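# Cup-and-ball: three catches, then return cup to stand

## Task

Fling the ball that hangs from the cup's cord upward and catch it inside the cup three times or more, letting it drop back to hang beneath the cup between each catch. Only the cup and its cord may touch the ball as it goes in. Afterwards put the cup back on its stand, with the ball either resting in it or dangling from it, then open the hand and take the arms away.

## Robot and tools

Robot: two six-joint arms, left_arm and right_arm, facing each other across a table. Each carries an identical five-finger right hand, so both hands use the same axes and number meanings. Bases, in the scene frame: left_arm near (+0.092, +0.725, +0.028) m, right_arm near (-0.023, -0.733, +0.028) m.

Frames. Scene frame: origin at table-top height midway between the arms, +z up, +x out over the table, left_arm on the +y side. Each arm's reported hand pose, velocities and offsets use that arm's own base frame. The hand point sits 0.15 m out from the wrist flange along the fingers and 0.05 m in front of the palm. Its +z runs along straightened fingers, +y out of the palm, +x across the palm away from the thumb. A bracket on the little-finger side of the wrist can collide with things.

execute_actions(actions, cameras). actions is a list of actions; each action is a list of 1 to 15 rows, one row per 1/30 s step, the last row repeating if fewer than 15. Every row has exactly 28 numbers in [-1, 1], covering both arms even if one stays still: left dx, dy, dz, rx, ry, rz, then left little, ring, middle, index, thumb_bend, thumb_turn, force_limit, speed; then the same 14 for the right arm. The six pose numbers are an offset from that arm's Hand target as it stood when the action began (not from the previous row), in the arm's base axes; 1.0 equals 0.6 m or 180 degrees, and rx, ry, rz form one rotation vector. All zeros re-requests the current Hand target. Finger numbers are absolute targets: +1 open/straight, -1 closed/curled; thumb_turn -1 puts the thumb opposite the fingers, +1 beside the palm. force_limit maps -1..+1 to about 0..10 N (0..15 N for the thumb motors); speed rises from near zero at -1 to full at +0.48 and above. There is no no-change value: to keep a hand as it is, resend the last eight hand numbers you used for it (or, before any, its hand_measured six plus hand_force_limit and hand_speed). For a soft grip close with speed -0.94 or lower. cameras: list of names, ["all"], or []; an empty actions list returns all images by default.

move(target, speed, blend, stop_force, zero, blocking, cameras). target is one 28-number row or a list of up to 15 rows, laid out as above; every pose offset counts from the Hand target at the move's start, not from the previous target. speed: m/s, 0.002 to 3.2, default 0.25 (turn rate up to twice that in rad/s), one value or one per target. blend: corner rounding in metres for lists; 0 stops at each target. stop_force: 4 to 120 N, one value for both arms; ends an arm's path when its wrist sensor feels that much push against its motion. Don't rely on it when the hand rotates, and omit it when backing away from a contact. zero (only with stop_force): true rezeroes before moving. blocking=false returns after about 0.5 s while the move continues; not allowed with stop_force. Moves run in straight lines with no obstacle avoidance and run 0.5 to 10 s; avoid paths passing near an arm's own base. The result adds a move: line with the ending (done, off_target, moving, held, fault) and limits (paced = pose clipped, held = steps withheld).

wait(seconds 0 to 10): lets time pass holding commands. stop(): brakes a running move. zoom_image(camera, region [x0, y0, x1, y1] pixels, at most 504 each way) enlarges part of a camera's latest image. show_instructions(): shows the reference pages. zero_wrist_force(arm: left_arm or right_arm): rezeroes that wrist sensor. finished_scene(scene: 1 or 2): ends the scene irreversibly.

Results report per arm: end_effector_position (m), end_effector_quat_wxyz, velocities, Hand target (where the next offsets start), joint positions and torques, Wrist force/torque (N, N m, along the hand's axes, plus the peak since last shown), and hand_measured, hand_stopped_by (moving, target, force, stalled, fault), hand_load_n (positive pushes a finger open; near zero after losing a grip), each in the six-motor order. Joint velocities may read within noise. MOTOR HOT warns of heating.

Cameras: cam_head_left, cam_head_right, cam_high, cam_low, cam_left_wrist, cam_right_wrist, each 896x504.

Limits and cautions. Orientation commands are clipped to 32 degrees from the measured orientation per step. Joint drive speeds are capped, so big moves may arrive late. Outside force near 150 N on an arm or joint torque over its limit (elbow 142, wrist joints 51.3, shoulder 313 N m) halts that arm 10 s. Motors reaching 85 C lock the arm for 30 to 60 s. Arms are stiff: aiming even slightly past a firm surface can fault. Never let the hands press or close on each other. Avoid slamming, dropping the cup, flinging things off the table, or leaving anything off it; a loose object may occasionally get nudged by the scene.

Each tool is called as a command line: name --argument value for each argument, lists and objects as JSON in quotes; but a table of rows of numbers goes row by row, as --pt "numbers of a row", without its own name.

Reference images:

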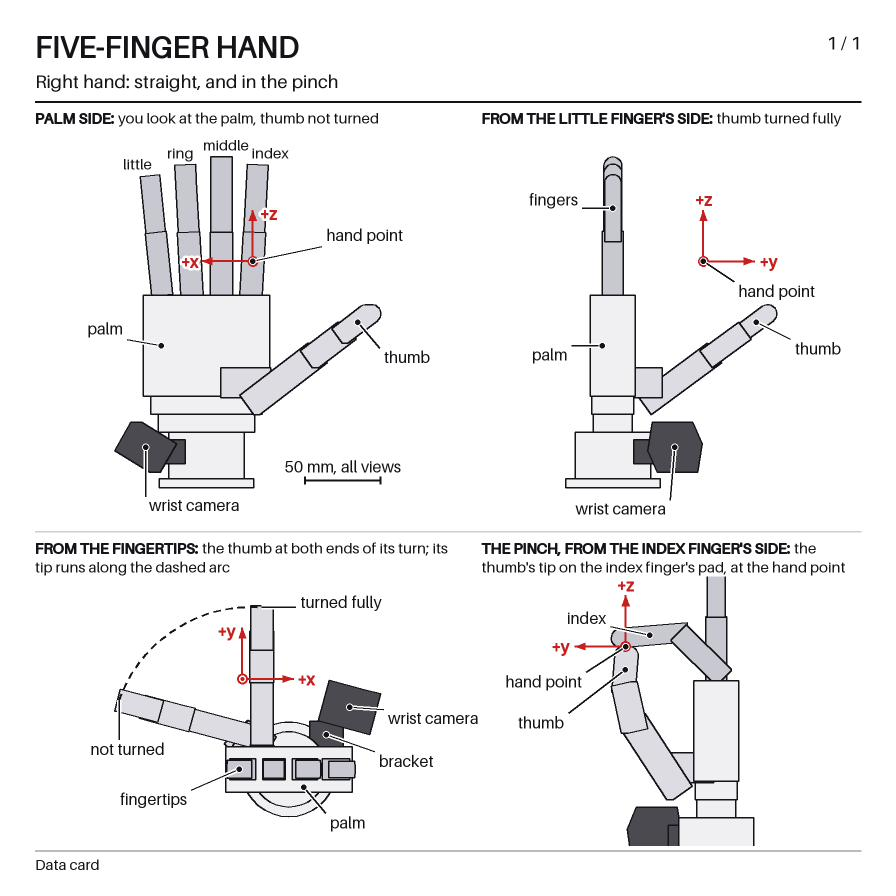

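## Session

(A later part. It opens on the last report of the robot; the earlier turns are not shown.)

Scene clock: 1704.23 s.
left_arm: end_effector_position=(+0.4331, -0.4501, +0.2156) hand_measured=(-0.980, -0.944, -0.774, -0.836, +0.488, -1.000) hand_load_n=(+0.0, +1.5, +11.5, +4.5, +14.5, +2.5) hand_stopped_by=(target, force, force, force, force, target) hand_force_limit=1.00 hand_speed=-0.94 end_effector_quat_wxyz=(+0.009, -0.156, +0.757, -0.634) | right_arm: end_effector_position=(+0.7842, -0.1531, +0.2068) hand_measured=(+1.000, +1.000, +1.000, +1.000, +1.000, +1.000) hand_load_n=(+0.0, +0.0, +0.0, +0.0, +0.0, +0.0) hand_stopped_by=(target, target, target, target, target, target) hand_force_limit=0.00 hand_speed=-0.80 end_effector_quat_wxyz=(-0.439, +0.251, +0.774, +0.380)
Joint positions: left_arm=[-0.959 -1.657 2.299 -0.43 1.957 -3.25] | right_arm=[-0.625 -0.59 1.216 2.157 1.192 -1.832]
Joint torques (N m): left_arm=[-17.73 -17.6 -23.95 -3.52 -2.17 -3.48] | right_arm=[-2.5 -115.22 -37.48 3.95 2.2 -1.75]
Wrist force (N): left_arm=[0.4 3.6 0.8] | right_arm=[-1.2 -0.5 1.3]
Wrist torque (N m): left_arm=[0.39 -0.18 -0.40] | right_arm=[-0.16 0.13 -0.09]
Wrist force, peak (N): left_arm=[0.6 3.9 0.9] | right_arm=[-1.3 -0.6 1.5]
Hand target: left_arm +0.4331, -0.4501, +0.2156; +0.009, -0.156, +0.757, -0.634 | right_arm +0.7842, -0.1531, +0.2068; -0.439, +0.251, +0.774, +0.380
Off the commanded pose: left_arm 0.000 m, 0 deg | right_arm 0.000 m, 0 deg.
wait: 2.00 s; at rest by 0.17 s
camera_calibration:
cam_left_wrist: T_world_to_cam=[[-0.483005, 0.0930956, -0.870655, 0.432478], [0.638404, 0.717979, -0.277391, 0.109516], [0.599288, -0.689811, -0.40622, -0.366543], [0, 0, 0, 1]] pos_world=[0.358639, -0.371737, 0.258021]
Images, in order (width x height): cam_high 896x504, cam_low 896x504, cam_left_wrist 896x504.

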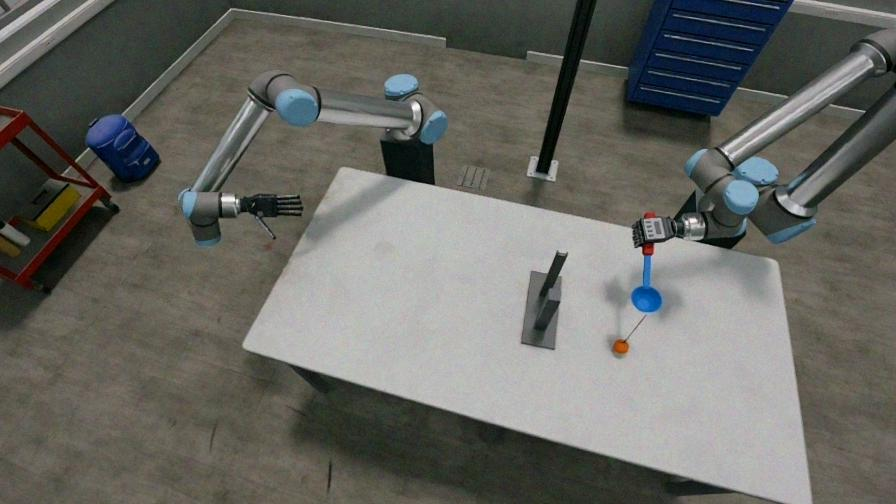

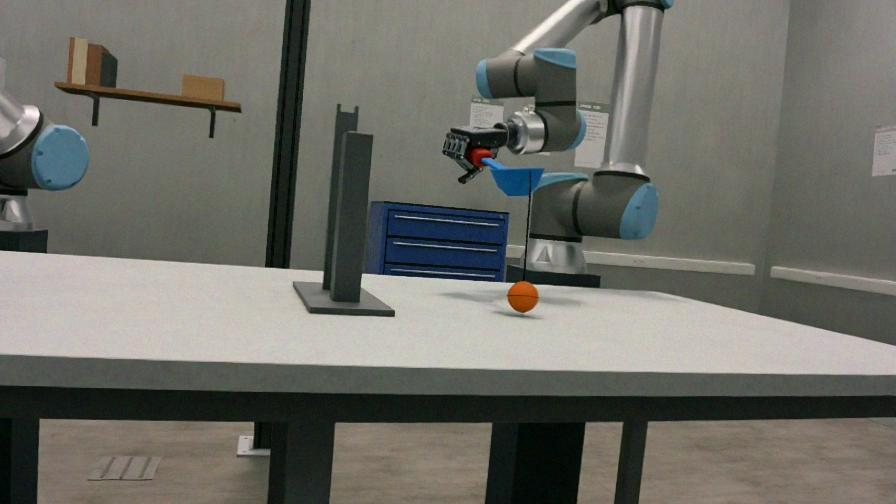

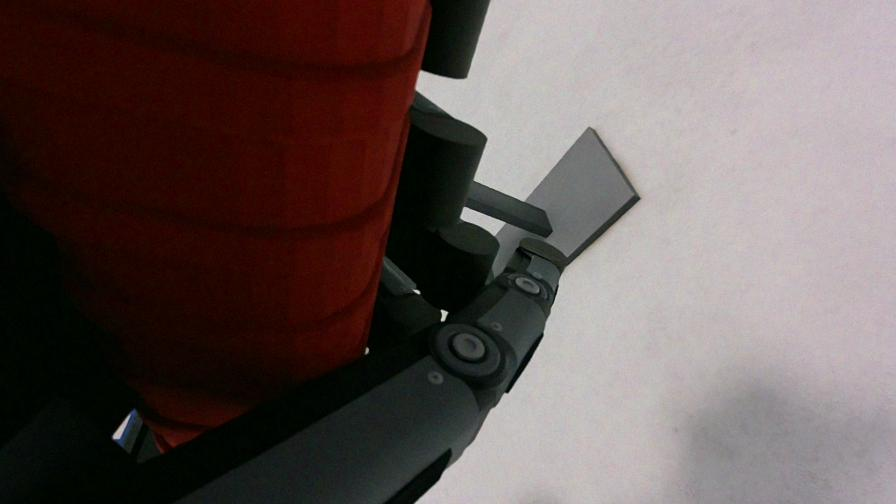

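wait --seconds 1.5 --cameras '["cam_low"]'

move --pt "0 0 0.0133 0 0 0 -0.99 -0.99 -0.99 -0.99 -0.99 -1 1 -0.94 0 0 0 0 0 0 1 1 1 1 1 1 0 -0.8" --speed 0.004 --cameras '["cam_low"]'

move --pt "0 0 0.544 0 0 0 -0.99 -0.99 -0.99 -0.99 -0.99 -1 1 -0.94 0 0 0 0 0 0 1 1 1 1 1 1 0 -0.8" --speed 0.1 --cameras '["cam_low"]'

wait --seconds 0.2 --cameras '["cam_low"]'

wait --seconds 0.2 --cameras '["cam_low"]'

Scene clock: 1719.73 s.
left_arm: end_effector_position=(+0.4331, -0.4501, +0.2156) hand_measured=(-0.980, -0.944, -0.774, -0.836, +0.488, -1.000) hand_load_n=(+0.0, +1.0, +11.5, +4.5, +14.5, +2.5) hand_stopped_by=(target, force, force, force, force, target) hand_force_limit=1.00 hand_speed=-0.94 end_effector_quat_wxyz=(+0.009, -0.156, +0.757, -0.634) | right_arm: end_effector_position=(+0.7842, -0.1531, +0.2068) hand_measured=(+1.000, +1.000, +1.000, +1.000, +1.000, +1.000) hand_load_n=(+0.0, +0.0, +0.0, +0.0, +0.0, +0.5) hand_stopped_by=(target, target, target, target, target, target) hand_force_limit=0.00 hand_speed=-0.80 end_effector_quat_wxyz=(-0.439, +0.251, +0.774, +0.380)
Joint positions: left_arm=[-0.959 -1.657 2.299 -0.43 1.957 -3.25] | right_arm=[-0.625 -0.59 1.216 2.157 1.192 -1.832]
Joint torques (N m): left_arm=[-13.97 -17.37 -28.54 -2.16 -1.26 -3.13] | right_arm=[-2.93 -115.23 -37.82 4.03 2.03 -1.68]
Wrist force (N): left_arm=[0.8 3.8 0.8] | right_arm=[-1.3 -0.3 1.1]
Wrist torque (N m): left_arm=[0.41 -0.25 -0.37] | right_arm=[-0.12 0.15 -0.09]
Wrist force, peak (N): left_arm=[0.8 3.9 1.0] | right_arm=[-1.6 -0.4 1.4]
Hand target: left_arm +0.4331, -0.4501, +0.2156; +0.009, -0.156, +0.757, -0.634 | right_arm +0.7842, -0.1531, +0.2068; -0.439, +0.251, +0.774, +0.380
Off the commanded pose: left_arm 0.000 m, 0 deg | right_arm 0.000 m, 0 deg.
wait: 1.50 s; at rest from the start
Images, in order (width x height): cam_low 896x504.

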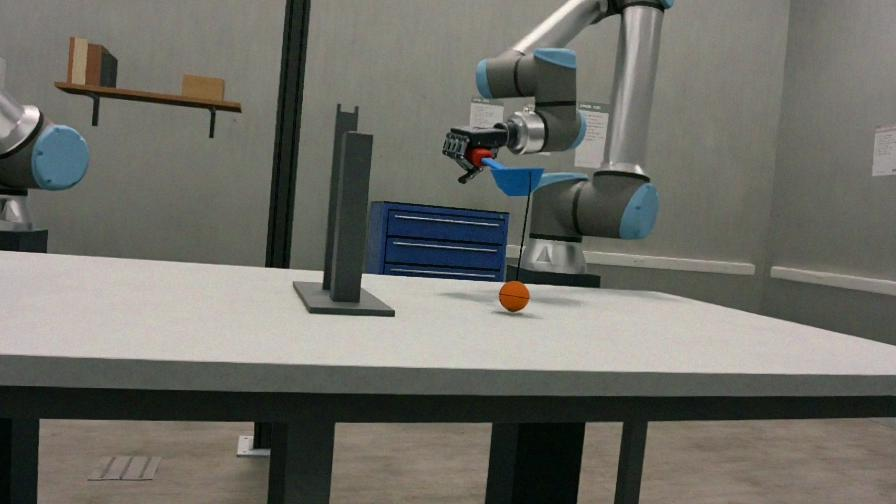

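Scene clock: 1721.93 s.
left_arm: end_effector_position=(+0.4331, -0.4501, +0.2235) hand_measured=(-0.990, -0.970, -0.774, -0.890, +0.488, -1.000) hand_load_n=(+0.0, +5.0, +11.0, +10.0, +14.5, +2.0) hand_stopped_by=(target, force, force, force, force, target) hand_force_limit=1.00 hand_speed=-0.94 end_effector_quat_wxyz=(+0.009, -0.156, +0.757, -0.634) | right_arm: end_effector_position=(+0.7842, -0.1531, +0.2068) hand_measured=(+1.000, +1.000, +1.000, +1.000, +1.000, +1.000) hand_load_n=(+0.0, +0.0, +0.0, +0.0, +0.0, +0.0) hand_stopped_by=(target, target, target, target, target, target) hand_force_limit=0.00 hand_speed=-0.80 end_effector_quat_wxyz=(-0.439, +0.251, +0.774, +0.380)
Joint positions: left_arm=[-0.959 -1.667 2.291 -0.412 1.957 -3.25] | right_arm=[-0.625 -0.59 1.216 2.157 1.192 -1.832]
Joint torques (N m): left_arm=[-12.78 -32.35 -48.24 0.75 -0.5 -3.56] | right_arm=[-3.92 -115.99 -37.73 4.01 2.13 -1.86]
Wrist force (N): left_arm=[0.4 3.8 0.9] | right_arm=[-1.3 -0.2 1.2]
Wrist torque (N m): left_arm=[0.42 -0.22 -0.39] | right_arm=[-0.11 0.16 -0.08]
Wrist force, peak (N): left_arm=[0.5 4.0 1.0] | right_arm=[-1.4 -0.1 1.4]
Hand target: left_arm +0.4331, -0.4501, +0.2236; +0.009, -0.156, +0.757, -0.634 | right_arm +0.7842, -0.1531, +0.2068; -0.439, +0.251, +0.774, +0.380
Off the commanded pose: left_arm 0.000 m, 0 deg | right_arm 0.000 m, 0 deg.
move: done
Images, in order (width x height): cam_low 896x504.

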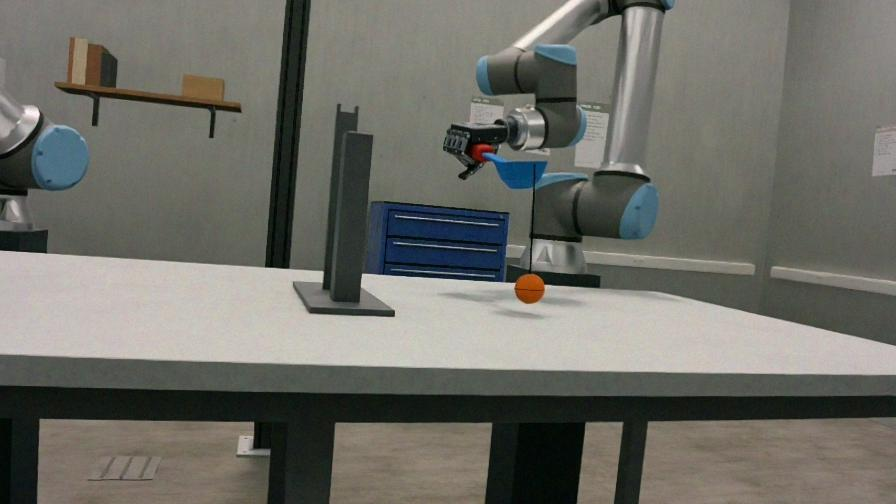

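Scene clock: 1725.67 s.
left_arm: end_effector_position=(+0.4331, -0.4501, +0.5499) hand_measured=(-0.990, -0.970, -0.774, -0.890, +0.488, -1.000) hand_load_n=(+0.0, +5.0, +11.0, +10.0, +14.0, +2.0) hand_stopped_by=(target, force, force, force, force, target) hand_force_limit=1.00 hand_speed=-0.94 end_effector_quat_wxyz=(+0.009, -0.156, +0.757, -0.634) | right_arm: end_effector_position=(+0.7842, -0.1531, +0.2068) hand_measured=(+1.000, +1.000, +1.000, +1.000, +1.000, +1.000) hand_load_n=(+0.0, +0.0, +0.0, +0.0, +0.0, +0.0) hand_stopped_by=(target, target, target, target, target, target) hand_force_limit=0.00 hand_speed=-0.80 end_effector_quat_wxyz=(-0.439, +0.251, +0.774, +0.380)
Joint positions: left_arm=[-0.959 -1.846 1.824 0.234 1.957 -3.25] | right_arm=[-0.625 -0.59 1.216 2.157 1.192 -1.832]
Joint torques (N m): left_arm=[-14.87 -7.11 -59.47 -0.31 -1.18 3.31] | right_arm=[-2.03 -116 -37.95 3.82 1.94 -1.79]
Wrist force (N): left_arm=[0.6 3.8 0.9] | right_arm=[-1.2 -0.1 1.1]
Wrist torque (N m): left_arm=[0.40 -0.17 -0.34] | right_arm=[-0.09 0.14 -0.08]
Wrist force, peak (N): left_arm=[0.1 4.7 1.0] | right_arm=[-1.4 -0.4 1.4]
Hand target: left_arm +0.4331, -0.4501, +0.5500; +0.009, -0.156, +0.757, -0.634 | right_arm +0.7842, -0.1531, +0.2068; -0.439, +0.251, +0.774, +0.380
Off the commanded pose: left_arm 0.000 m, 0 deg | right_arm 0.000 m, 0 deg.
move: done
Images, in order (width x height): cam_low 896x504.

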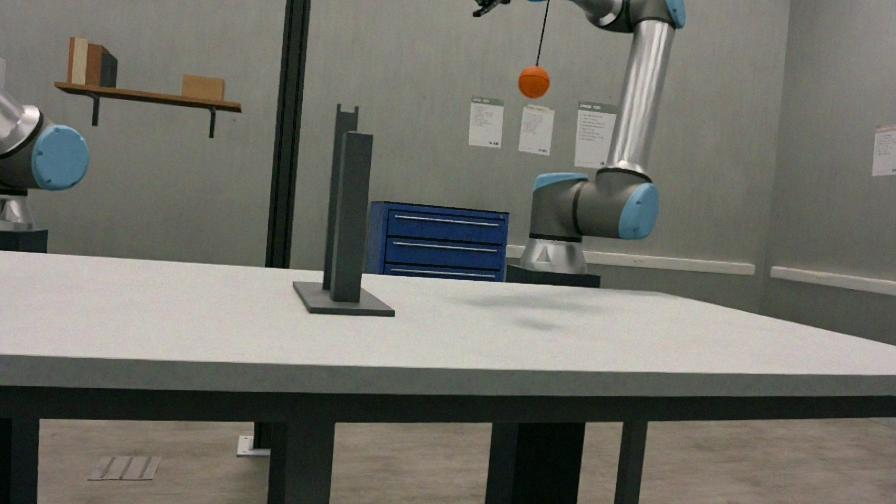

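Scene clock: 1725.87 s.
left_arm: end_effector_position=(+0.4331, -0.4501, +0.5500) hand_measured=(-0.990, -0.970, -0.774, -0.890, +0.488, -1.000) hand_load_n=(+0.0, +5.0, +11.0, +10.0, +14.5, +2.0) hand_stopped_by=(target, force, force, force, force, target) hand_force_limit=1.00 hand_speed=-0.94 end_effector_quat_wxyz=(+0.009, -0.156, +0.757, -0.634) | right_arm: end_effector_position=(+0.7842, -0.1531, +0.2068) hand_measured=(+1.000, +1.000, +1.000, +1.000, +1.000, +1.000) hand_load_n=(+0.0, +0.0, +0.0, +0.0, +0.0, +0.0) hand_stopped_by=(target, target, target, target, target, target) hand_force_limit=0.00 hand_speed=-0.80 end_effector_quat_wxyz=(-0.439, +0.251, +0.774, +0.380)
Joint positions: left_arm=[-0.959 -1.846 1.824 0.234 1.957 -3.25] | right_arm=[-0.625 -0.59 1.216 2.157 1.192 -1.832]
Joint torques (N m): left_arm=[-16.91 -8.25 -56.65 0.43 -0.28 3.48] | right_arm=[-2.89 -115.37 -37.31 3.8 2.15 -1.74]
Wrist force (N): left_arm=[0.3 3.7 0.9] | right_arm=[-0.9 -0.3 0.7]
Wrist torque (N m): left_arm=[0.37 -0.16 -0.38] | right_arm=[-0.11 0.11 -0.06]
Wrist force, peak (N): left_arm=[0.4 3.8 1.1] | right_arm=[-1.5 -0.6 1.3]
Hand target: left_arm +0.4331, -0.4501, +0.5500; +0.009, -0.156, +0.757, -0.634 | right_arm +0.7842, -0.1531, +0.2068; -0.439, +0.251, +0.774, +0.380
Off the commanded pose: left_arm 0.000 m, 0 deg | right_arm 0.000 m, 0 deg.
wait: 0.20 s; at rest by 0.17 s
Images, in order (width x height): cam_low 896x504.

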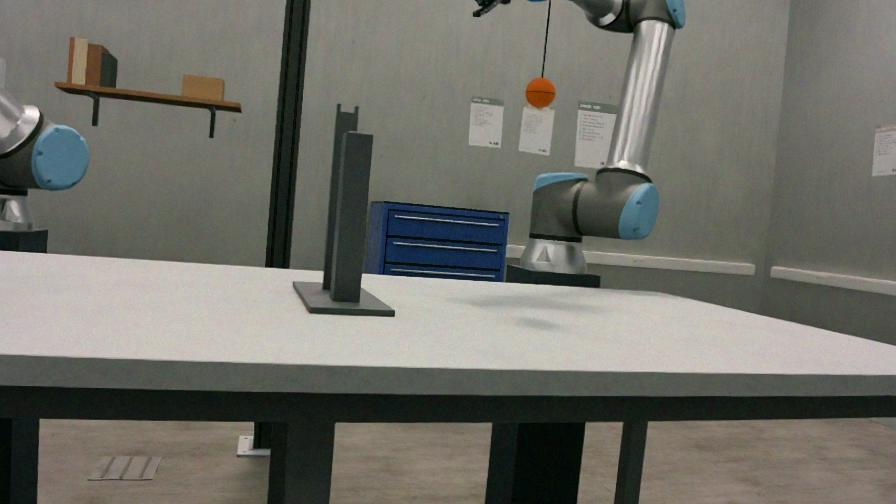

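Scene clock: 1726.07 s.
left_arm: end_effector_position=(+0.4331, -0.4501, +0.5500) hand_measured=(-0.990, -0.970, -0.774, -0.890, +0.488, -1.000) hand_load_n=(+0.0, +5.0, +11.0, +10.0, +14.5, +2.0) hand_stopped_by=(target, force, force, force, force, target) hand_force_limit=1.00 hand_speed=-0.94 end_effector_quat_wxyz=(+0.009, -0.156, +0.757, -0.634) | right_arm: end_effector_position=(+0.7842, -0.1531, +0.2068) hand_measured=(+1.000, +1.000, +1.000, +1.000, +1.000, +1.000) hand_load_n=(+0.0, +0.0, +0.0, +0.0, +0.0, +0.0) hand_stopped_by=(target, target, target, target, target, target) hand_force_limit=0.00 hand_speed=-0.80 end_effector_quat_wxyz=(-0.439, +0.251, +0.774, +0.380)
Joint positions: left_arm=[-0.959 -1.846 1.824 0.234 1.957 -3.25] | right_arm=[-0.625 -0.59 1.216 2.157 1.192 -1.832]
Joint torques (N m): left_arm=[-15.28 -7.35 -57.3 0.25 0.26 3.89] | right_arm=[-3.63 -114.94 -37.44 3.96 2.26 -1.63]
Wrist force (N): left_arm=[0.5 3.7 0.8] | right_arm=[-1.1 -0.5 1.3]
Wrist torque (N m): left_arm=[0.37 -0.19 -0.36] | right_arm=[-0.16 0.12 -0.08]
Wrist force, peak (N): left_arm=[0.6 3.8 0.9] | right_arm=[-1.4 -0.5 1.3]
Hand target: left_arm +0.4331, -0.4501, +0.5500; +0.009, -0.156, +0.757, -0.634 | right_arm +0.7842, -0.1531, +0.2068; -0.439, +0.251, +0.774, +0.380
Off the commanded pose: left_arm 0.000 m, 0 deg | right_arm 0.000 m, 0 deg.
wait: 0.20 s; at rest by 0.17 s
Images, in order (width x height): cam_low 896x504.

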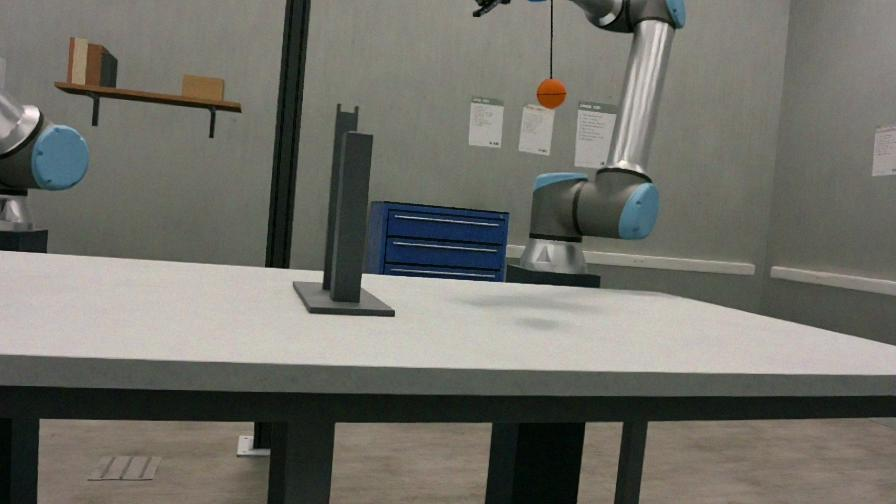

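move --pt "0 0 -0.5353 0 0 0 -0.99 -0.99 -0.99 -0.99 -0.99 -1 1 -0.94 0 0 0 0 0 0 1 1 1 1 1 1 0 -0.8" --speed 0.2

move --pt "0 0 -0.0175 0 0 0 -0.99 -0.99 -0.99 -0.99 -0.99 -1 1 -0.94 0 0 0 0 0 0 1 1 1 1 1 1 0 -0.8" --speed 0.004 --cameras '["cam_low"]'

wait --seconds 1.0 --cameras '["cam_low"]'

wait --seconds 1.0 --cameras '["cam_low","cam_high"]'

Scene clock: 1756.90 s.
left_arm: end_effector_position=(+0.4330, -0.4501, +0.2289) hand_measured=(-0.990, -0.970, -0.774, -0.890, +0.488, -1.000) hand_load_n=(+0.0, +5.0, +11.5, +9.5, +14.0, +2.0) hand_stopped_by=(target, force, force, force, force, target) hand_force_limit=1.00 hand_speed=-0.94 end_effector_quat_wxyz=(+0.009, -0.156, +0.757, -0.634) | right_arm: end_effector_position=(+0.7842, -0.1531, +0.2068) hand_measured=(+1.000, +1.000, +1.000, +1.000, +1.000, +1.000) hand_load_n=(+0.0, +0.0, +0.0, +0.0, +0.0, +0.0) hand_stopped_by=(target, target, target, target, target, target) hand_force_limit=0.00 hand_speed=-0.80 end_effector_quat_wxyz=(-0.439, +0.251, +0.774, +0.380)
Joint positions: left_arm=[-0.959 -1.674 2.285 -0.399 1.957 -3.25] | right_arm=[-0.625 -0.59 1.216 2.157 1.192 -1.832]
Joint torques (N m): left_arm=[9.66 -14.46 -24.68 -4.24 2.61 -3.31] | right_arm=[-2.5 -115.87 -37.74 3.77 2.15 -1.75]
Wrist force (N): left_arm=[0.3 3.4 0.5] | right_arm=[-1.3 -0.2 1.1]
Wrist torque (N m): left_arm=[0.42 -0.19 -0.48] | right_arm=[-0.11 0.16 -0.09]
Wrist force, peak (N): left_arm=[0.1 5.3 1.2] | right_arm=[-1.4 -0.5 1.5]
Hand target: left_arm +0.4331, -0.4501, +0.2288; +0.009, -0.156, +0.757, -0.634 | right_arm +0.7842, -0.1531, +0.2068; -0.439, +0.251, +0.774, +0.380
Off the commanded pose: left_arm 0.000 m, 0 deg | right_arm 0.000 m, 0 deg.
move: done

Scene clock: 1759.73 s.
left_arm: end_effector_position=(+0.4331, -0.4501, +0.2184) hand_measured=(-0.990, -0.970, -0.774, -0.890, +0.488, -1.000) hand_load_n=(+0.0, +4.5, +11.5, +9.5, +14.5, +2.0) hand_stopped_by=(target, force, force, force, force, target) hand_force_limit=1.00 hand_speed=-0.94 end_effector_quat_wxyz=(+0.009, -0.156, +0.757, -0.634) | right_arm: end_effector_position=(+0.7842, -0.1531, +0.2068) hand_measured=(+1.000, +1.000, +1.000, +1.000, +1.000, +1.000) hand_load_n=(+0.0, +0.0, +0.0, +0.0, +0.0, +0.0) hand_stopped_by=(target, target, target, target, target, target) hand_force_limit=0.00 hand_speed=-0.80 end_effector_quat_wxyz=(-0.439, +0.251, +0.774, +0.380)
Joint positions: left_arm=[-0.959 -1.66 2.296 -0.424 1.957 -3.25] | right_arm=[-0.625 -0.59 1.216 2.157 1.192 -1.832]
Joint torques (N m): left_arm=[10.95 -17.81 -23.93 -3.9 2.8 -3.67] | right_arm=[-4.07 -115.34 -37.81 4.14 2.01 -1.73]
Wrist force (N): left_arm=[0.3 3.7 0.9] | right_arm=[-1.4 -0.5 1.3]
Wrist torque (N m): left_arm=[0.40 -0.17 -0.47] | right_arm=[-0.15 0.16 -0.10]
Wrist force, peak (N): left_arm=[0.6 4.0 1.1] | right_arm=[-1.3 -0.6 1.6]
Hand target: left_arm +0.4331, -0.4501, +0.2183; +0.009, -0.156, +0.757, -0.634 | right_arm +0.7842, -0.1531, +0.2068; -0.439, +0.251, +0.774, +0.380
Off the commanded pose: left_arm 0.000 m, 0 deg | right_arm 0.000 m, 0 deg.
move: done
Images, in order (width x height): cam_low 896x504.

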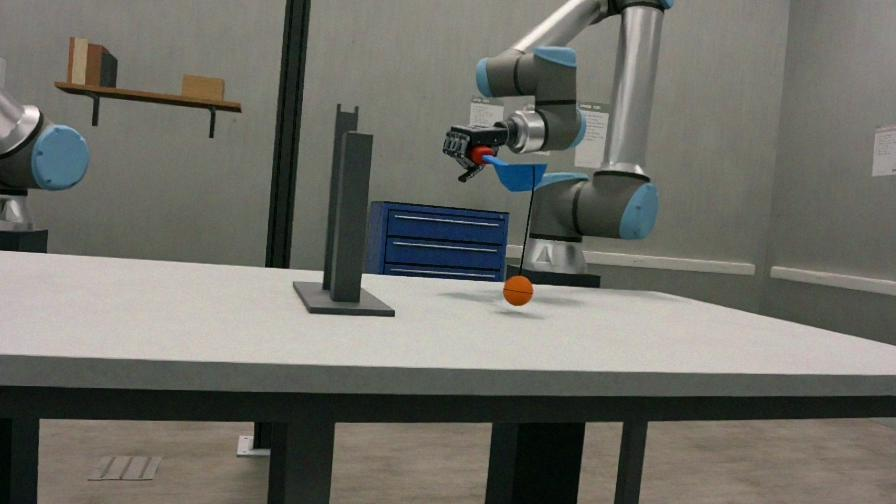

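Scene clock: 1760.73 s.
left_arm: end_effector_position=(+0.4331, -0.4501, +0.2183) hand_measured=(-0.990, -0.970, -0.774, -0.890, +0.488, -1.000) hand_load_n=(+0.0, +4.5, +11.5, +10.0, +14.5, +2.0) hand_stopped_by=(target, force, force, force, force, target) hand_force_limit=1.00 hand_speed=-0.94 end_effector_quat_wxyz=(+0.009, -0.156, +0.757, -0.634) | right_arm: end_effector_position=(+0.7842, -0.1531, +0.2068) hand_measured=(+1.000, +1.000, +1.000, +1.000, +1.000, +1.000) hand_load_n=(+0.0, +0.0, +0.0, +0.0, +0.0, +0.0) hand_stopped_by=(target, target, target, target, target, target) hand_force_limit=0.00 hand_speed=-0.80 end_effector_quat_wxyz=(-0.439, +0.251, +0.774, +0.380)
Joint positions: left_arm=[-0.959 -1.66 2.296 -0.424 1.957 -3.25] | right_arm=[-0.625 -0.59 1.216 2.157 1.192 -1.832]
Joint torques (N m): left_arm=[11.89 -15.63 -23.81 -3.86 2.54 -3.75] | right_arm=[-3.63 -114.67 -37.72 4.04 2.13 -1.75]
Wrist force (N): left_arm=[0.5 3.5 1.0] | right_arm=[-1.3 -0.4 1.3]
Wrist torque (N m): left_arm=[0.37 -0.21 -0.46] | right_arm=[-0.14 0.14 -0.09]
Wrist force, peak (N): left_arm=[0.6 3.9 0.9] | right_arm=[-1.4 -0.2 1.5]
Hand target: left_arm +0.4331, -0.4501, +0.2183; +0.009, -0.156, +0.757, -0.634 | right_arm +0.7842, -0.1531, +0.2068; -0.439, +0.251, +0.774, +0.380
Off the commanded pose: left_arm 0.000 m, 0 deg | right_arm 0.000 m, 0 deg.
wait: 1.00 s; at rest by 0.17 s
Images, in order (width x height): cam_low 896x504.

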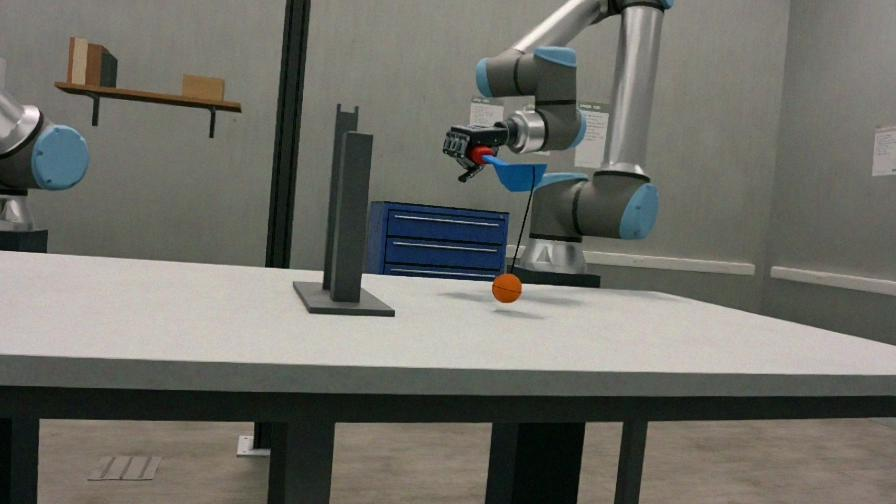

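Scene clock: 1761.73 s.
left_arm: end_effector_position=(+0.4331, -0.4501, +0.2183) hand_measured=(-0.990, -0.970, -0.774, -0.890, +0.488, -1.000) hand_load_n=(+0.0, +4.5, +11.0, +10.0, +14.5, +2.0) hand_stopped_by=(target, force, force, force, force, target) hand_force_limit=1.00 hand_speed=-0.94 end_effector_quat_wxyz=(+0.009, -0.156, +0.757, -0.634) | right_arm: end_effector_position=(+0.7842, -0.1531, +0.2068) hand_measured=(+1.000, +1.000, +1.000, +1.000, +1.000, +1.000) hand_load_n=(+0.0, +0.0, +0.0, +0.0, +0.0, +0.0) hand_stopped_by=(target, target, target, target, target, target) hand_force_limit=0.00 hand_speed=-0.80 end_effector_quat_wxyz=(-0.439, +0.251, +0.774, +0.380)
Joint positions: left_arm=[-0.959 -1.66 2.296 -0.424 1.957 -3.25] | right_arm=[-0.625 -0.59 1.216 2.157 1.192 -1.832]
Joint torques (N m): left_arm=[10.25 -14.5 -23.93 -3.67 2.86 -3.66] | right_arm=[-3.95 -114.73 -37.83 3.91 2.08 -1.74]
Wrist force (N): left_arm=[0.6 3.5 0.8] | right_arm=[-1.4 -0.3 1.3]
Wrist torque (N m): left_arm=[0.39 -0.21 -0.46] | right_arm=[-0.12 0.16 -0.10]
Wrist force, peak (N): left_arm=[0.5 4.0 0.8] | right_arm=[-1.4 -0.3 1.4]
Hand target: left_arm +0.4331, -0.4501, +0.2183; +0.009, -0.156, +0.757, -0.634 | right_arm +0.7842, -0.1531, +0.2068; -0.439, +0.251, +0.774, +0.380
Off the commanded pose: left_arm 0.000 m, 0 deg | right_arm 0.000 m, 0 deg.
wait: 1.00 s; at rest by 0.17 s
Images, in order (width x height): cam_high 896x504, cam_low 896x504.

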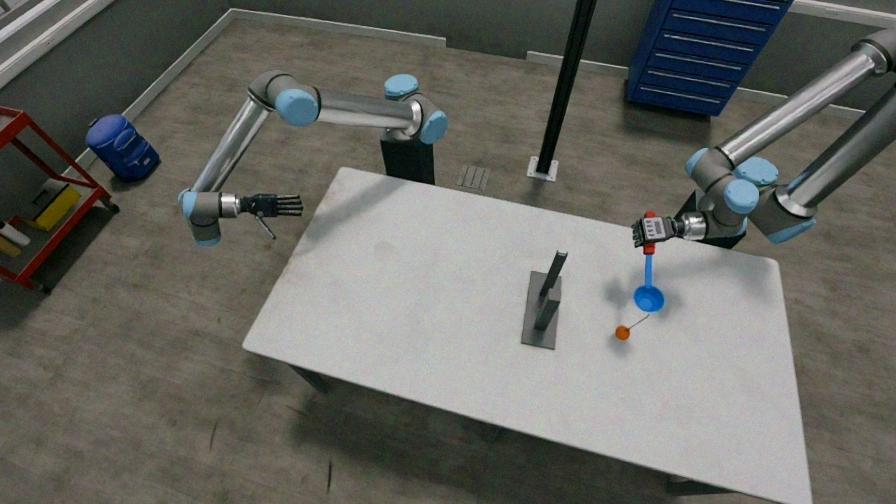

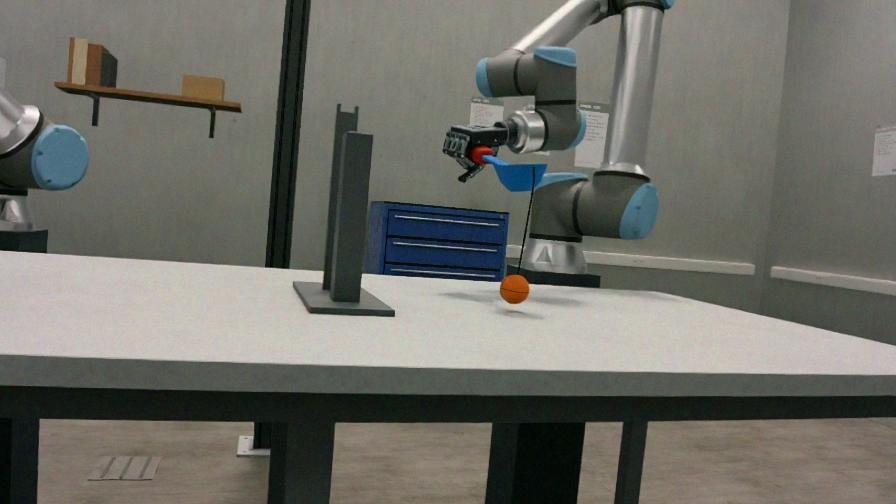

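move --pt "0 0 -0.0095 0 0 0 -0.99 -0.99 -0.99 -0.99 -0.99 -1 1 -0.94 0 0 0 0 0 0 1 1 1 1 1 1 0 -0.8" --speed 0.004 --cameras '["cam_low"]'

wait --seconds 0.5 --cameras '["cam_low"]'

wait --seconds 1.0 --cameras '["cam_low","cam_high"]'

Scene clock: 1776.50 s.
left_arm: end_effector_position=(+0.4331, -0.4501, +0.2127) hand_measured=(-0.990, -0.970, -0.774, -0.890, +0.488, -1.000) hand_load_n=(+0.0, +4.5, +11.5, +10.0, +14.5, +2.0) hand_stopped_by=(target, force, force, force, force, target) hand_force_limit=1.00 hand_speed=-0.94 end_effector_quat_wxyz=(+0.009, -0.156, +0.757, -0.634) | right_arm: end_effector_position=(+0.7842, -0.1531, +0.2068) hand_measured=(+1.000, +1.000, +1.000, +1.000, +1.000, +1.000) hand_load_n=(+0.0, +0.0, +0.0, +0.0, +0.0, +0.0) hand_stopped_by=(target, target, target, target, target, target) hand_force_limit=0.00 hand_speed=-0.80 end_effector_quat_wxyz=(-0.439, +0.251, +0.774, +0.380)
Joint positions: left_arm=[-0.959 -1.653 2.302 -0.437 1.957 -3.25] | right_arm=[-0.625 -0.59 1.216 2.157 1.192 -1.832]
Joint torques (N m): left_arm=[8.99 -16.99 -22.92 -3.54 0.99 -2.53] | right_arm=[-3.52 -114.43 -37.5 3.99 2.07 -1.74]
Wrist force (N): left_arm=[0.4 3.7 0.8] | right_arm=[-1.2 -0.3 1.0]
Wrist torque (N m): left_arm=[0.40 -0.22 -0.47] | right_arm=[-0.12 0.14 -0.08]
Wrist force, peak (N): left_arm=[0.6 4.1 0.6] | right_arm=[-1.4 -0.7 1.5]
Hand target: left_arm +0.4331, -0.4501, +0.2126; +0.009, -0.156, +0.757, -0.634 | right_arm +0.7842, -0.1531, +0.2068; -0.439, +0.251, +0.774, +0.380
Off the commanded pose: left_arm 0.000 m, 0 deg | right_arm 0.000 m, 0 deg.
move: done
Images, in order (width x height): cam_low 896x504.

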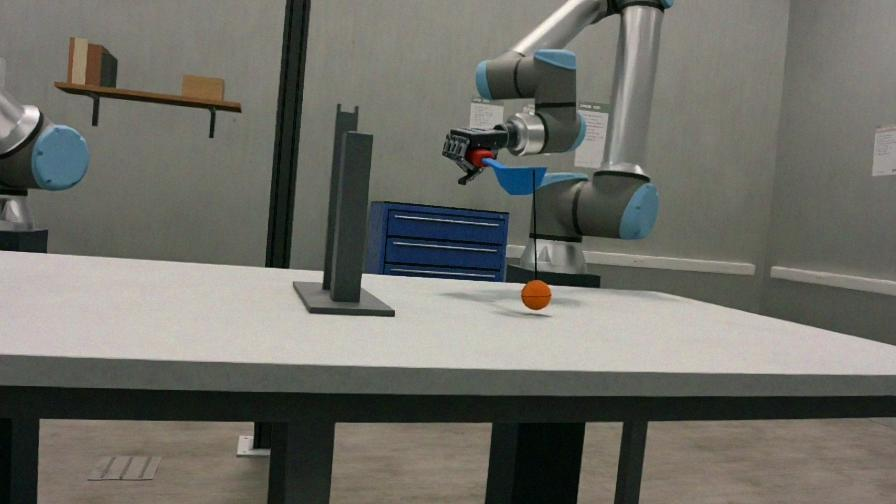

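Scene clock: 1777.00 s.
left_arm: end_effector_position=(+0.4331, -0.4501, +0.2126) hand_measured=(-0.990, -0.970, -0.774, -0.890, +0.488, -1.000) hand_load_n=(+0.0, +4.5, +11.5, +10.0, +14.5, +2.0) hand_stopped_by=(target, force, force, force, force, target) hand_force_limit=1.00 hand_speed=-0.94 end_effector_quat_wxyz=(+0.009, -0.156, +0.757, -0.634) | right_arm: end_effector_position=(+0.7842, -0.1531, +0.2068) hand_measured=(+1.000, +1.000, +1.000, +1.000, +1.000, +1.000) hand_load_n=(+0.0, +0.0, +0.0, +0.0, +0.0, +0.5) hand_stopped_by=(target, target, target, target, target, target) hand_force_limit=0.00 hand_speed=-0.80 end_effector_quat_wxyz=(-0.439, +0.251, +0.774, +0.380)
Joint positions: left_arm=[-0.959 -1.653 2.302 -0.437 1.957 -3.25] | right_arm=[-0.625 -0.59 1.216 2.157 1.192 -1.832]
Joint torques (N m): left_arm=[8.61 -15.16 -24.05 -3.81 1.25 -2.99] | right_arm=[-3.17 -115.49 -37.93 3.85 2.13 -1.61]
Wrist force (N): left_arm=[0.6 3.7 1.1] | right_arm=[-1.0 -0.5 1.2]
Wrist torque (N m): left_arm=[0.40 -0.21 -0.46] | right_arm=[-0.15 0.10 -0.07]
Wrist force, peak (N): left_arm=[0.8 3.9 0.9] | right_arm=[-1.2 -0.4 1.3]
Hand target: left_arm +0.4331, -0.4501, +0.2126; +0.009, -0.156, +0.757, -0.634 | right_arm +0.7842, -0.1531, +0.2068; -0.439, +0.251, +0.774, +0.380
Off the commanded pose: left_arm 0.000 m, 0 deg | right_arm 0.000 m, 0 deg.
wait: 0.50 s; at rest by 0.17 s
Images, in order (width x height): cam_low 896x504.

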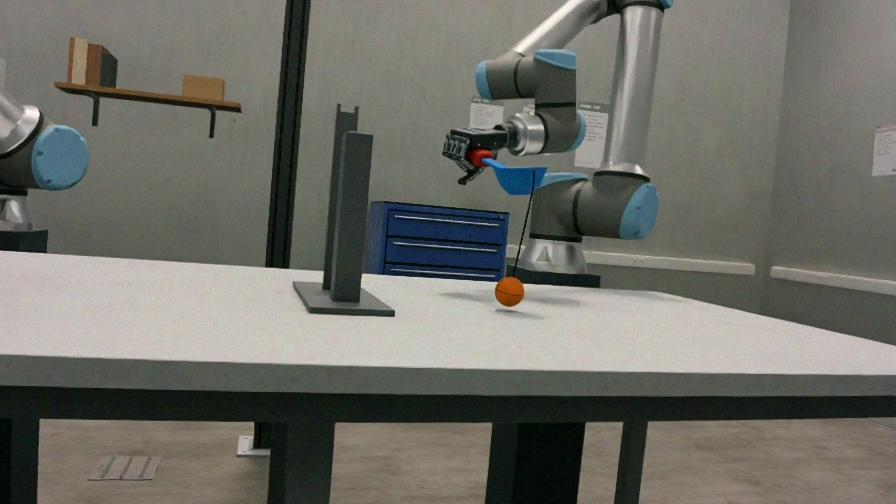

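Scene clock: 1778.00 s.
left_arm: end_effector_position=(+0.4331, -0.4501, +0.2126) hand_measured=(-0.990, -0.970, -0.774, -0.890, +0.488, -1.000) hand_load_n=(+0.0, +4.5, +11.5, +10.0, +14.5, +2.0) hand_stopped_by=(target, force, force, force, force, target) hand_force_limit=1.00 hand_speed=-0.94 end_effector_quat_wxyz=(+0.009, -0.156, +0.757, -0.634) | right_arm: end_effector_position=(+0.7842, -0.1531, +0.2068) hand_measured=(+1.000, +1.000, +1.000, +1.000, +1.000, +1.000) hand_load_n=(+0.0, +0.0, +0.0, +0.0, +0.0, -0.5) hand_stopped_by=(target, target, target, target, target, target) hand_force_limit=0.00 hand_speed=-0.80 end_effector_quat_wxyz=(-0.439, +0.251, +0.774, +0.380)
Joint positions: left_arm=[-0.959 -1.653 2.302 -0.437 1.957 -3.25] | right_arm=[-0.625 -0.59 1.216 2.157 1.192 -1.832]
Joint torques (N m): left_arm=[8.63 -14.43 -24.74 -3.8 1.23 -2.64] | right_arm=[-3.28 -115.52 -38.04 3.95 2.08 -1.67]
Wrist force (N): left_arm=[0.2 4.0 1.4] | right_arm=[-1.2 -0.3 1.3]
Wrist torque (N m): left_arm=[0.40 -0.18 -0.48] | right_arm=[-0.13 0.13 -0.08]
Wrist force, peak (N): left_arm=[0.2 4.0 1.4] | right_arm=[-1.4 -0.3 1.5]
Hand target: left_arm +0.4331, -0.4501, +0.2126; +0.009, -0.156, +0.757, -0.634 | right_arm +0.7842, -0.1531, +0.2068; -0.439, +0.251, +0.774, +0.380
Off the commanded pose: left_arm 0.000 m, 0 deg | right_arm 0.000 m, 0 deg.
wait: 1.00 s; at rest by 0.17 s
Images, in order (width x height): cam_high 896x504, cam_low 896x504.

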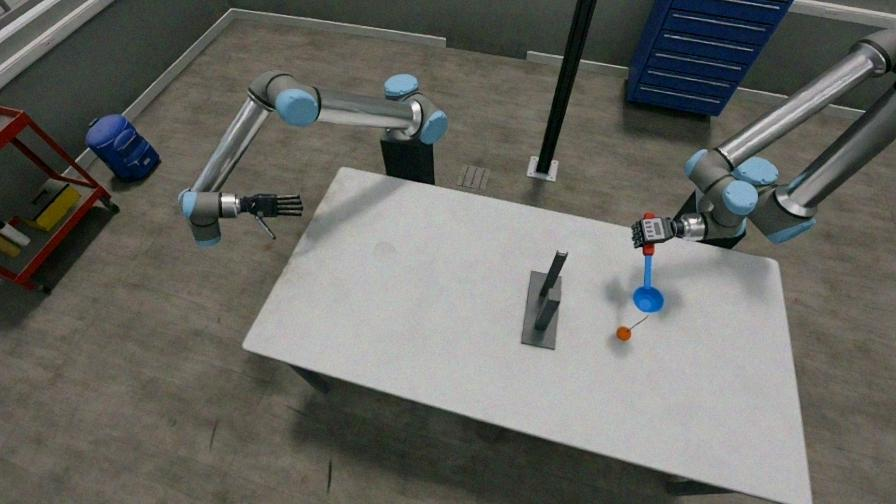

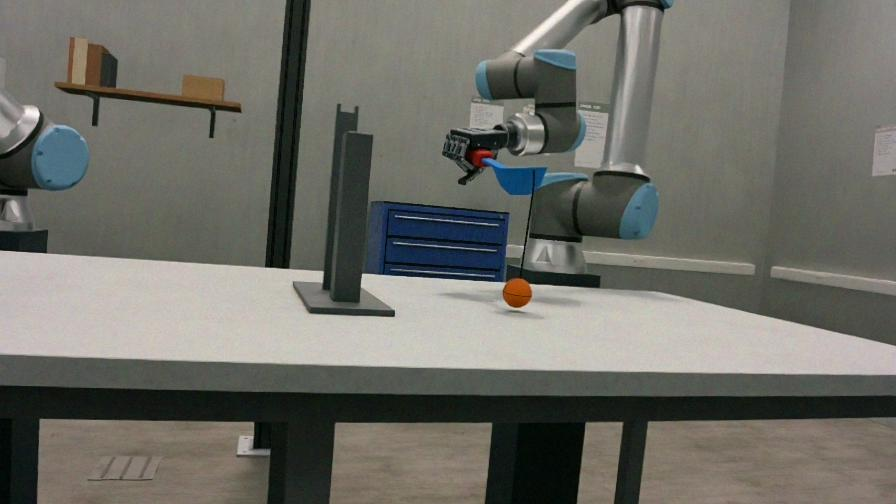

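move --pt "0 0 -0.0133 0 0 0 -0.99 -0.99 -0.99 -0.99 -0.99 -1 1 -0.94 0 0 0 0 0 0 1 1 1 1 1 1 0 -0.8" --speed 0.004 --cameras '["cam_low"]'

wait --seconds 0.5 --cameras '["cam_low"]'

wait --seconds 1.0 --cameras '["cam_low"]'

wait --seconds 1.0 --cameras '["cam_low"]'

Scene clock: 1788.47 s.
left_arm: end_effector_position=(+0.4331, -0.4501, +0.2047) hand_measured=(-0.990, -0.970, -0.774, -0.890, +0.488, -1.000) hand_load_n=(+0.0, +4.5, +11.5, +9.0, +14.0, +1.5) hand_stopped_by=(target, force, force, force, force, target) hand_force_limit=1.00 hand_speed=-0.94 end_effector_quat_wxyz=(+0.009, -0.156, +0.757, -0.634) | right_arm: end_effector_position=(+0.7842, -0.1531, +0.2068) hand_measured=(+1.000, +1.000, +1.000, +1.000, +1.000, +1.000) hand_load_n=(+0.0, +0.0, +0.0, +0.0, +0.0, +0.0) hand_stopped_by=(target, target, target, target, target, target) hand_force_limit=0.00 hand_speed=-0.80 end_effector_quat_wxyz=(-0.439, +0.251, +0.774, +0.380)
Joint positions: left_arm=[-0.959 -1.642 2.31 -0.456 1.957 -3.25] | right_arm=[-0.625 -0.59 1.216 2.157 1.192 -1.832]
Joint torques (N m): left_arm=[6.57 -13.93 -23.4 -3.87 0.22 -1.78] | right_arm=[-3.33 -115.54 -37.91 3.92 2.04 -1.64]
Wrist force (N): left_arm=[0.7 3.1 0.9] | right_arm=[-1.3 -0.4 1.1]
Wrist torque (N m): left_arm=[0.37 -0.24 -0.37] | right_arm=[-0.12 0.15 -0.09]
Wrist force, peak (N): left_arm=[0.5 4.0 1.0] | right_arm=[-1.5 -0.6 1.4]
Hand target: left_arm +0.4331, -0.4501, +0.2046; +0.009, -0.156, +0.757, -0.634 | right_arm +0.7842, -0.1531, +0.2068; -0.439, +0.251, +0.774, +0.380
Off the commanded pose: left_arm 0.000 m, 0 deg | right_arm 0.000 m, 0 deg.
move: done
Images, in order (width x height): cam_low 896x504.

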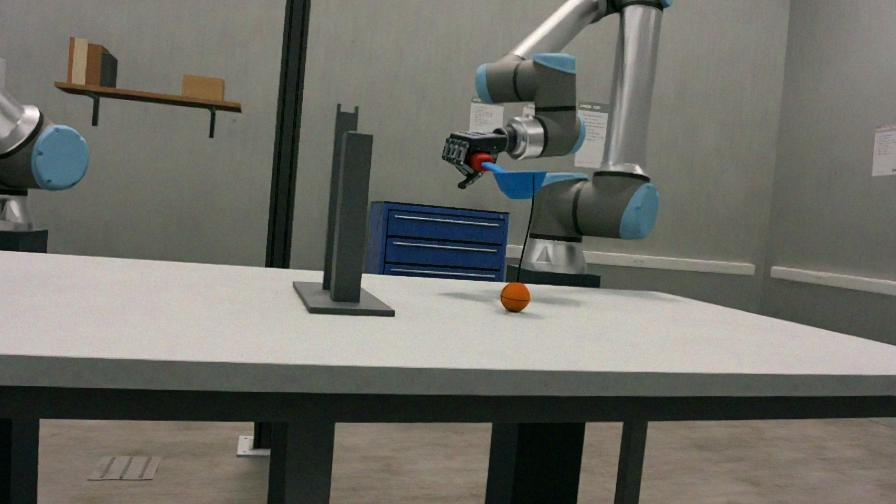

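Scene clock: 1788.97 s.
left_arm: end_effector_position=(+0.4331, -0.4501, +0.2046) hand_measured=(-0.990, -0.970, -0.774, -0.890, +0.488, -1.000) hand_load_n=(+0.0, +4.5, +11.0, +9.0, +14.5, +2.0) hand_stopped_by=(target, force, force, force, force, target) hand_force_limit=1.00 hand_speed=-0.94 end_effector_quat_wxyz=(+0.009, -0.156, +0.757, -0.634) | right_arm: end_effector_position=(+0.7842, -0.1531, +0.2068) hand_measured=(+1.000, +1.000, +1.000, +1.000, +1.000, +1.000) hand_load_n=(+0.0, +0.0, +0.0, +0.0, +0.0, +0.0) hand_stopped_by=(target, target, target, target, target, target) hand_force_limit=0.00 hand_speed=-0.80 end_effector_quat_wxyz=(-0.439, +0.251, +0.774, +0.380)
Joint positions: left_arm=[-0.959 -1.642 2.31 -0.456 1.957 -3.25] | right_arm=[-0.625 -0.59 1.216 2.157 1.192 -1.832]
Joint torques (N m): left_arm=[7.33 -14.84 -23.05 -3.75 0.43 -2.06] | right_arm=[-3.33 -114.89 -37.78 3.93 2.07 -1.6]
Wrist force (N): left_arm=[0.7 3.2 1.0] | right_arm=[-1.3 -0.4 1.0]
Wrist torque (N m): left_arm=[0.35 -0.24 -0.38] | right_arm=[-0.13 0.15 -0.09]
Wrist force, peak (N): left_arm=[0.8 3.6 1.0] | right_arm=[-1.2 -0.4 1.5]
Hand target: left_arm +0.4331, -0.4501, +0.2046; +0.009, -0.156, +0.757, -0.634 | right_arm +0.7842, -0.1531, +0.2068; -0.439, +0.251, +0.774, +0.380
Off the commanded pose: left_arm 0.000 m, 0 deg | right_arm 0.000 m, 0 deg.
wait: 0.50 s; at rest by 0.17 s
Images, in order (width x height): cam_low 896x504.

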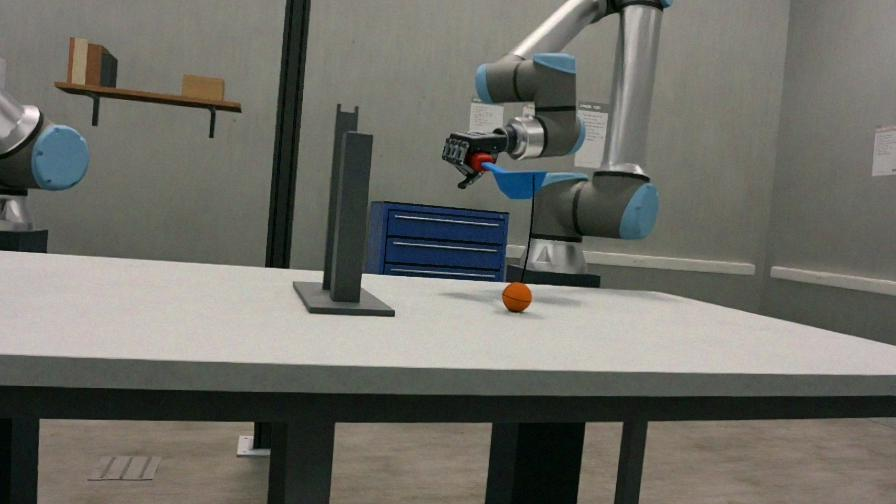

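Scene clock: 1789.97 s.
left_arm: end_effector_position=(+0.4331, -0.4501, +0.2046) hand_measured=(-0.990, -0.970, -0.774, -0.890, +0.488, -1.000) hand_load_n=(+0.0, +4.5, +11.0, +9.0, +14.5, +2.0) hand_stopped_by=(target, force, force, force, force, target) hand_force_limit=1.00 hand_speed=-0.94 end_effector_quat_wxyz=(+0.009, -0.156, +0.757, -0.634) | right_arm: end_effector_position=(+0.7842, -0.1531, +0.2068) hand_measured=(+1.000, +1.000, +1.000, +1.000, +1.000, +1.000) hand_load_n=(+0.0, +0.0, +0.0, +0.0, +0.0, +0.0) hand_stopped_by=(target, target, target, target, target, target) hand_force_limit=0.00 hand_speed=-0.80 end_effector_quat_wxyz=(-0.439, +0.251, +0.774, +0.380)
Joint positions: left_arm=[-0.959 -1.642 2.31 -0.456 1.957 -3.25] | right_arm=[-0.625 -0.59 1.216 2.157 1.192 -1.832]
Joint torques (N m): left_arm=[7.99 -16.43 -23.06 -3.68 0.39 -1.79] | right_arm=[-4.12 -115.26 -37.79 3.92 2.02 -1.75]
Wrist force (N): left_arm=[0.7 3.1 0.9] | right_arm=[-1.1 -0.3 0.7]
Wrist torque (N m): left_arm=[0.36 -0.23 -0.38] | right_arm=[-0.09 0.13 -0.07]
Wrist force, peak (N): left_arm=[0.7 3.6 1.0] | right_arm=[-1.3 -0.5 1.6]
Hand target: left_arm +0.4331, -0.4501, +0.2046; +0.009, -0.156, +0.757, -0.634 | right_arm +0.7842, -0.1531, +0.2068; -0.439, +0.251, +0.774, +0.380
Off the commanded pose: left_arm 0.000 m, 0 deg | right_arm 0.000 m, 0 deg.
wait: 1.00 s; at rest by 0.17 s
Images, in order (width x height): cam_low 896x504.

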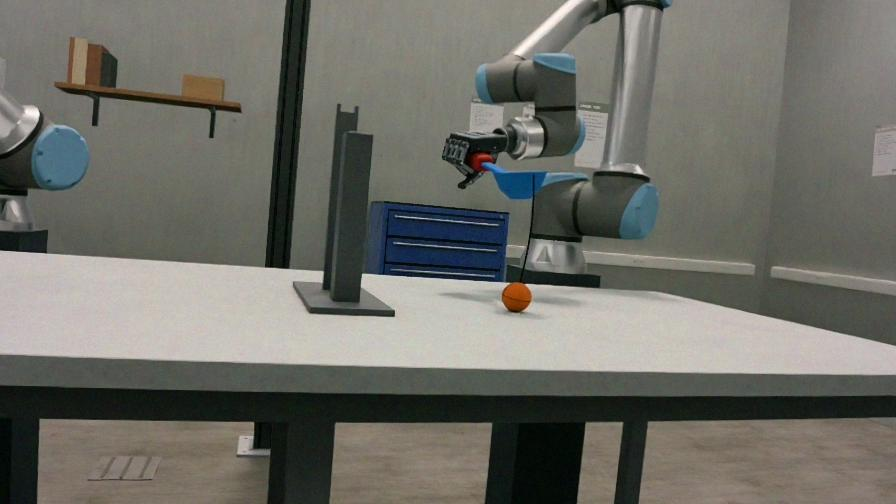

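Scene clock: 1790.97 s.
left_arm: end_effector_position=(+0.4331, -0.4501, +0.2046) hand_measured=(-0.990, -0.970, -0.774, -0.890, +0.488, -1.000) hand_load_n=(+0.0, +4.5, +11.0, +9.0, +14.5, +2.0) hand_stopped_by=(target, force, force, force, force, target) hand_force_limit=1.00 hand_speed=-0.94 end_effector_quat_wxyz=(+0.009, -0.156, +0.757, -0.634) | right_arm: end_effector_position=(+0.7842, -0.1531, +0.2068) hand_measured=(+1.000, +1.000, +1.000, +1.000, +1.000, +1.000) hand_load_n=(+0.0, +0.0, +0.0, +0.0, +0.0, +0.0) hand_stopped_by=(target, target, target, target, target, target) hand_force_limit=0.00 hand_speed=-0.80 end_effector_quat_wxyz=(-0.439, +0.251, +0.774, +0.380)
Joint positions: left_arm=[-0.959 -1.642 2.31 -0.456 1.957 -3.25] | right_arm=[-0.625 -0.59 1.216 2.157 1.192 -1.832]
Joint torques (N m): left_arm=[6.09 -16.03 -23.03 -3.75 0.18 -2.02] | right_arm=[-2.84 -115.18 -37.51 3.94 2.15 -1.74]
Wrist force (N): left_arm=[0.6 3.4 1.2] | right_arm=[-1.4 -0.3 1.5]
Wrist torque (N m): left_arm=[0.36 -0.25 -0.37] | right_arm=[-0.14 0.15 -0.09]
Wrist force, peak (N): left_arm=[0.9 3.6 1.2] | right_arm=[-1.6 0.0 1.3]
Hand target: left_arm +0.4331, -0.4501, +0.2046; +0.009, -0.156, +0.757, -0.634 | right_arm +0.7842, -0.1531, +0.2068; -0.439, +0.251, +0.774, +0.380
Off the commanded pose: left_arm 0.000 m, 0 deg | right_arm 0.000 m, 0 deg.
wait: 1.00 s; at rest by 0.17 s
Images, in order (width x height): cam_low 896x504.

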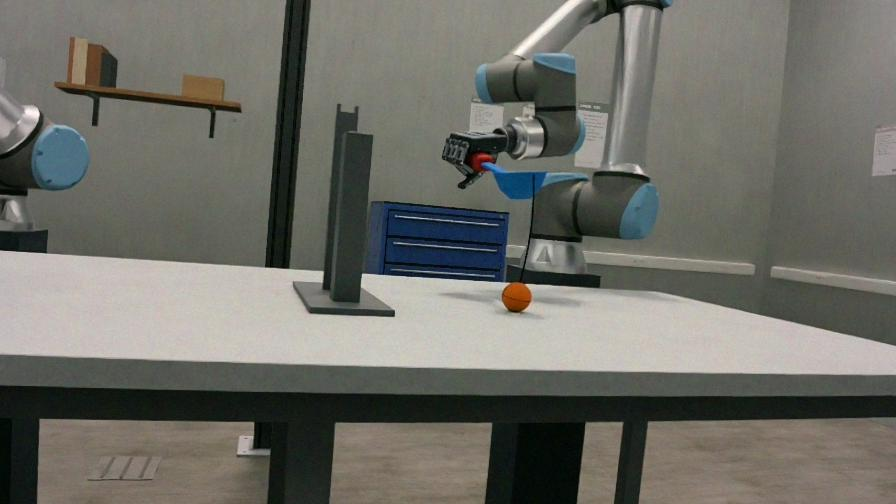

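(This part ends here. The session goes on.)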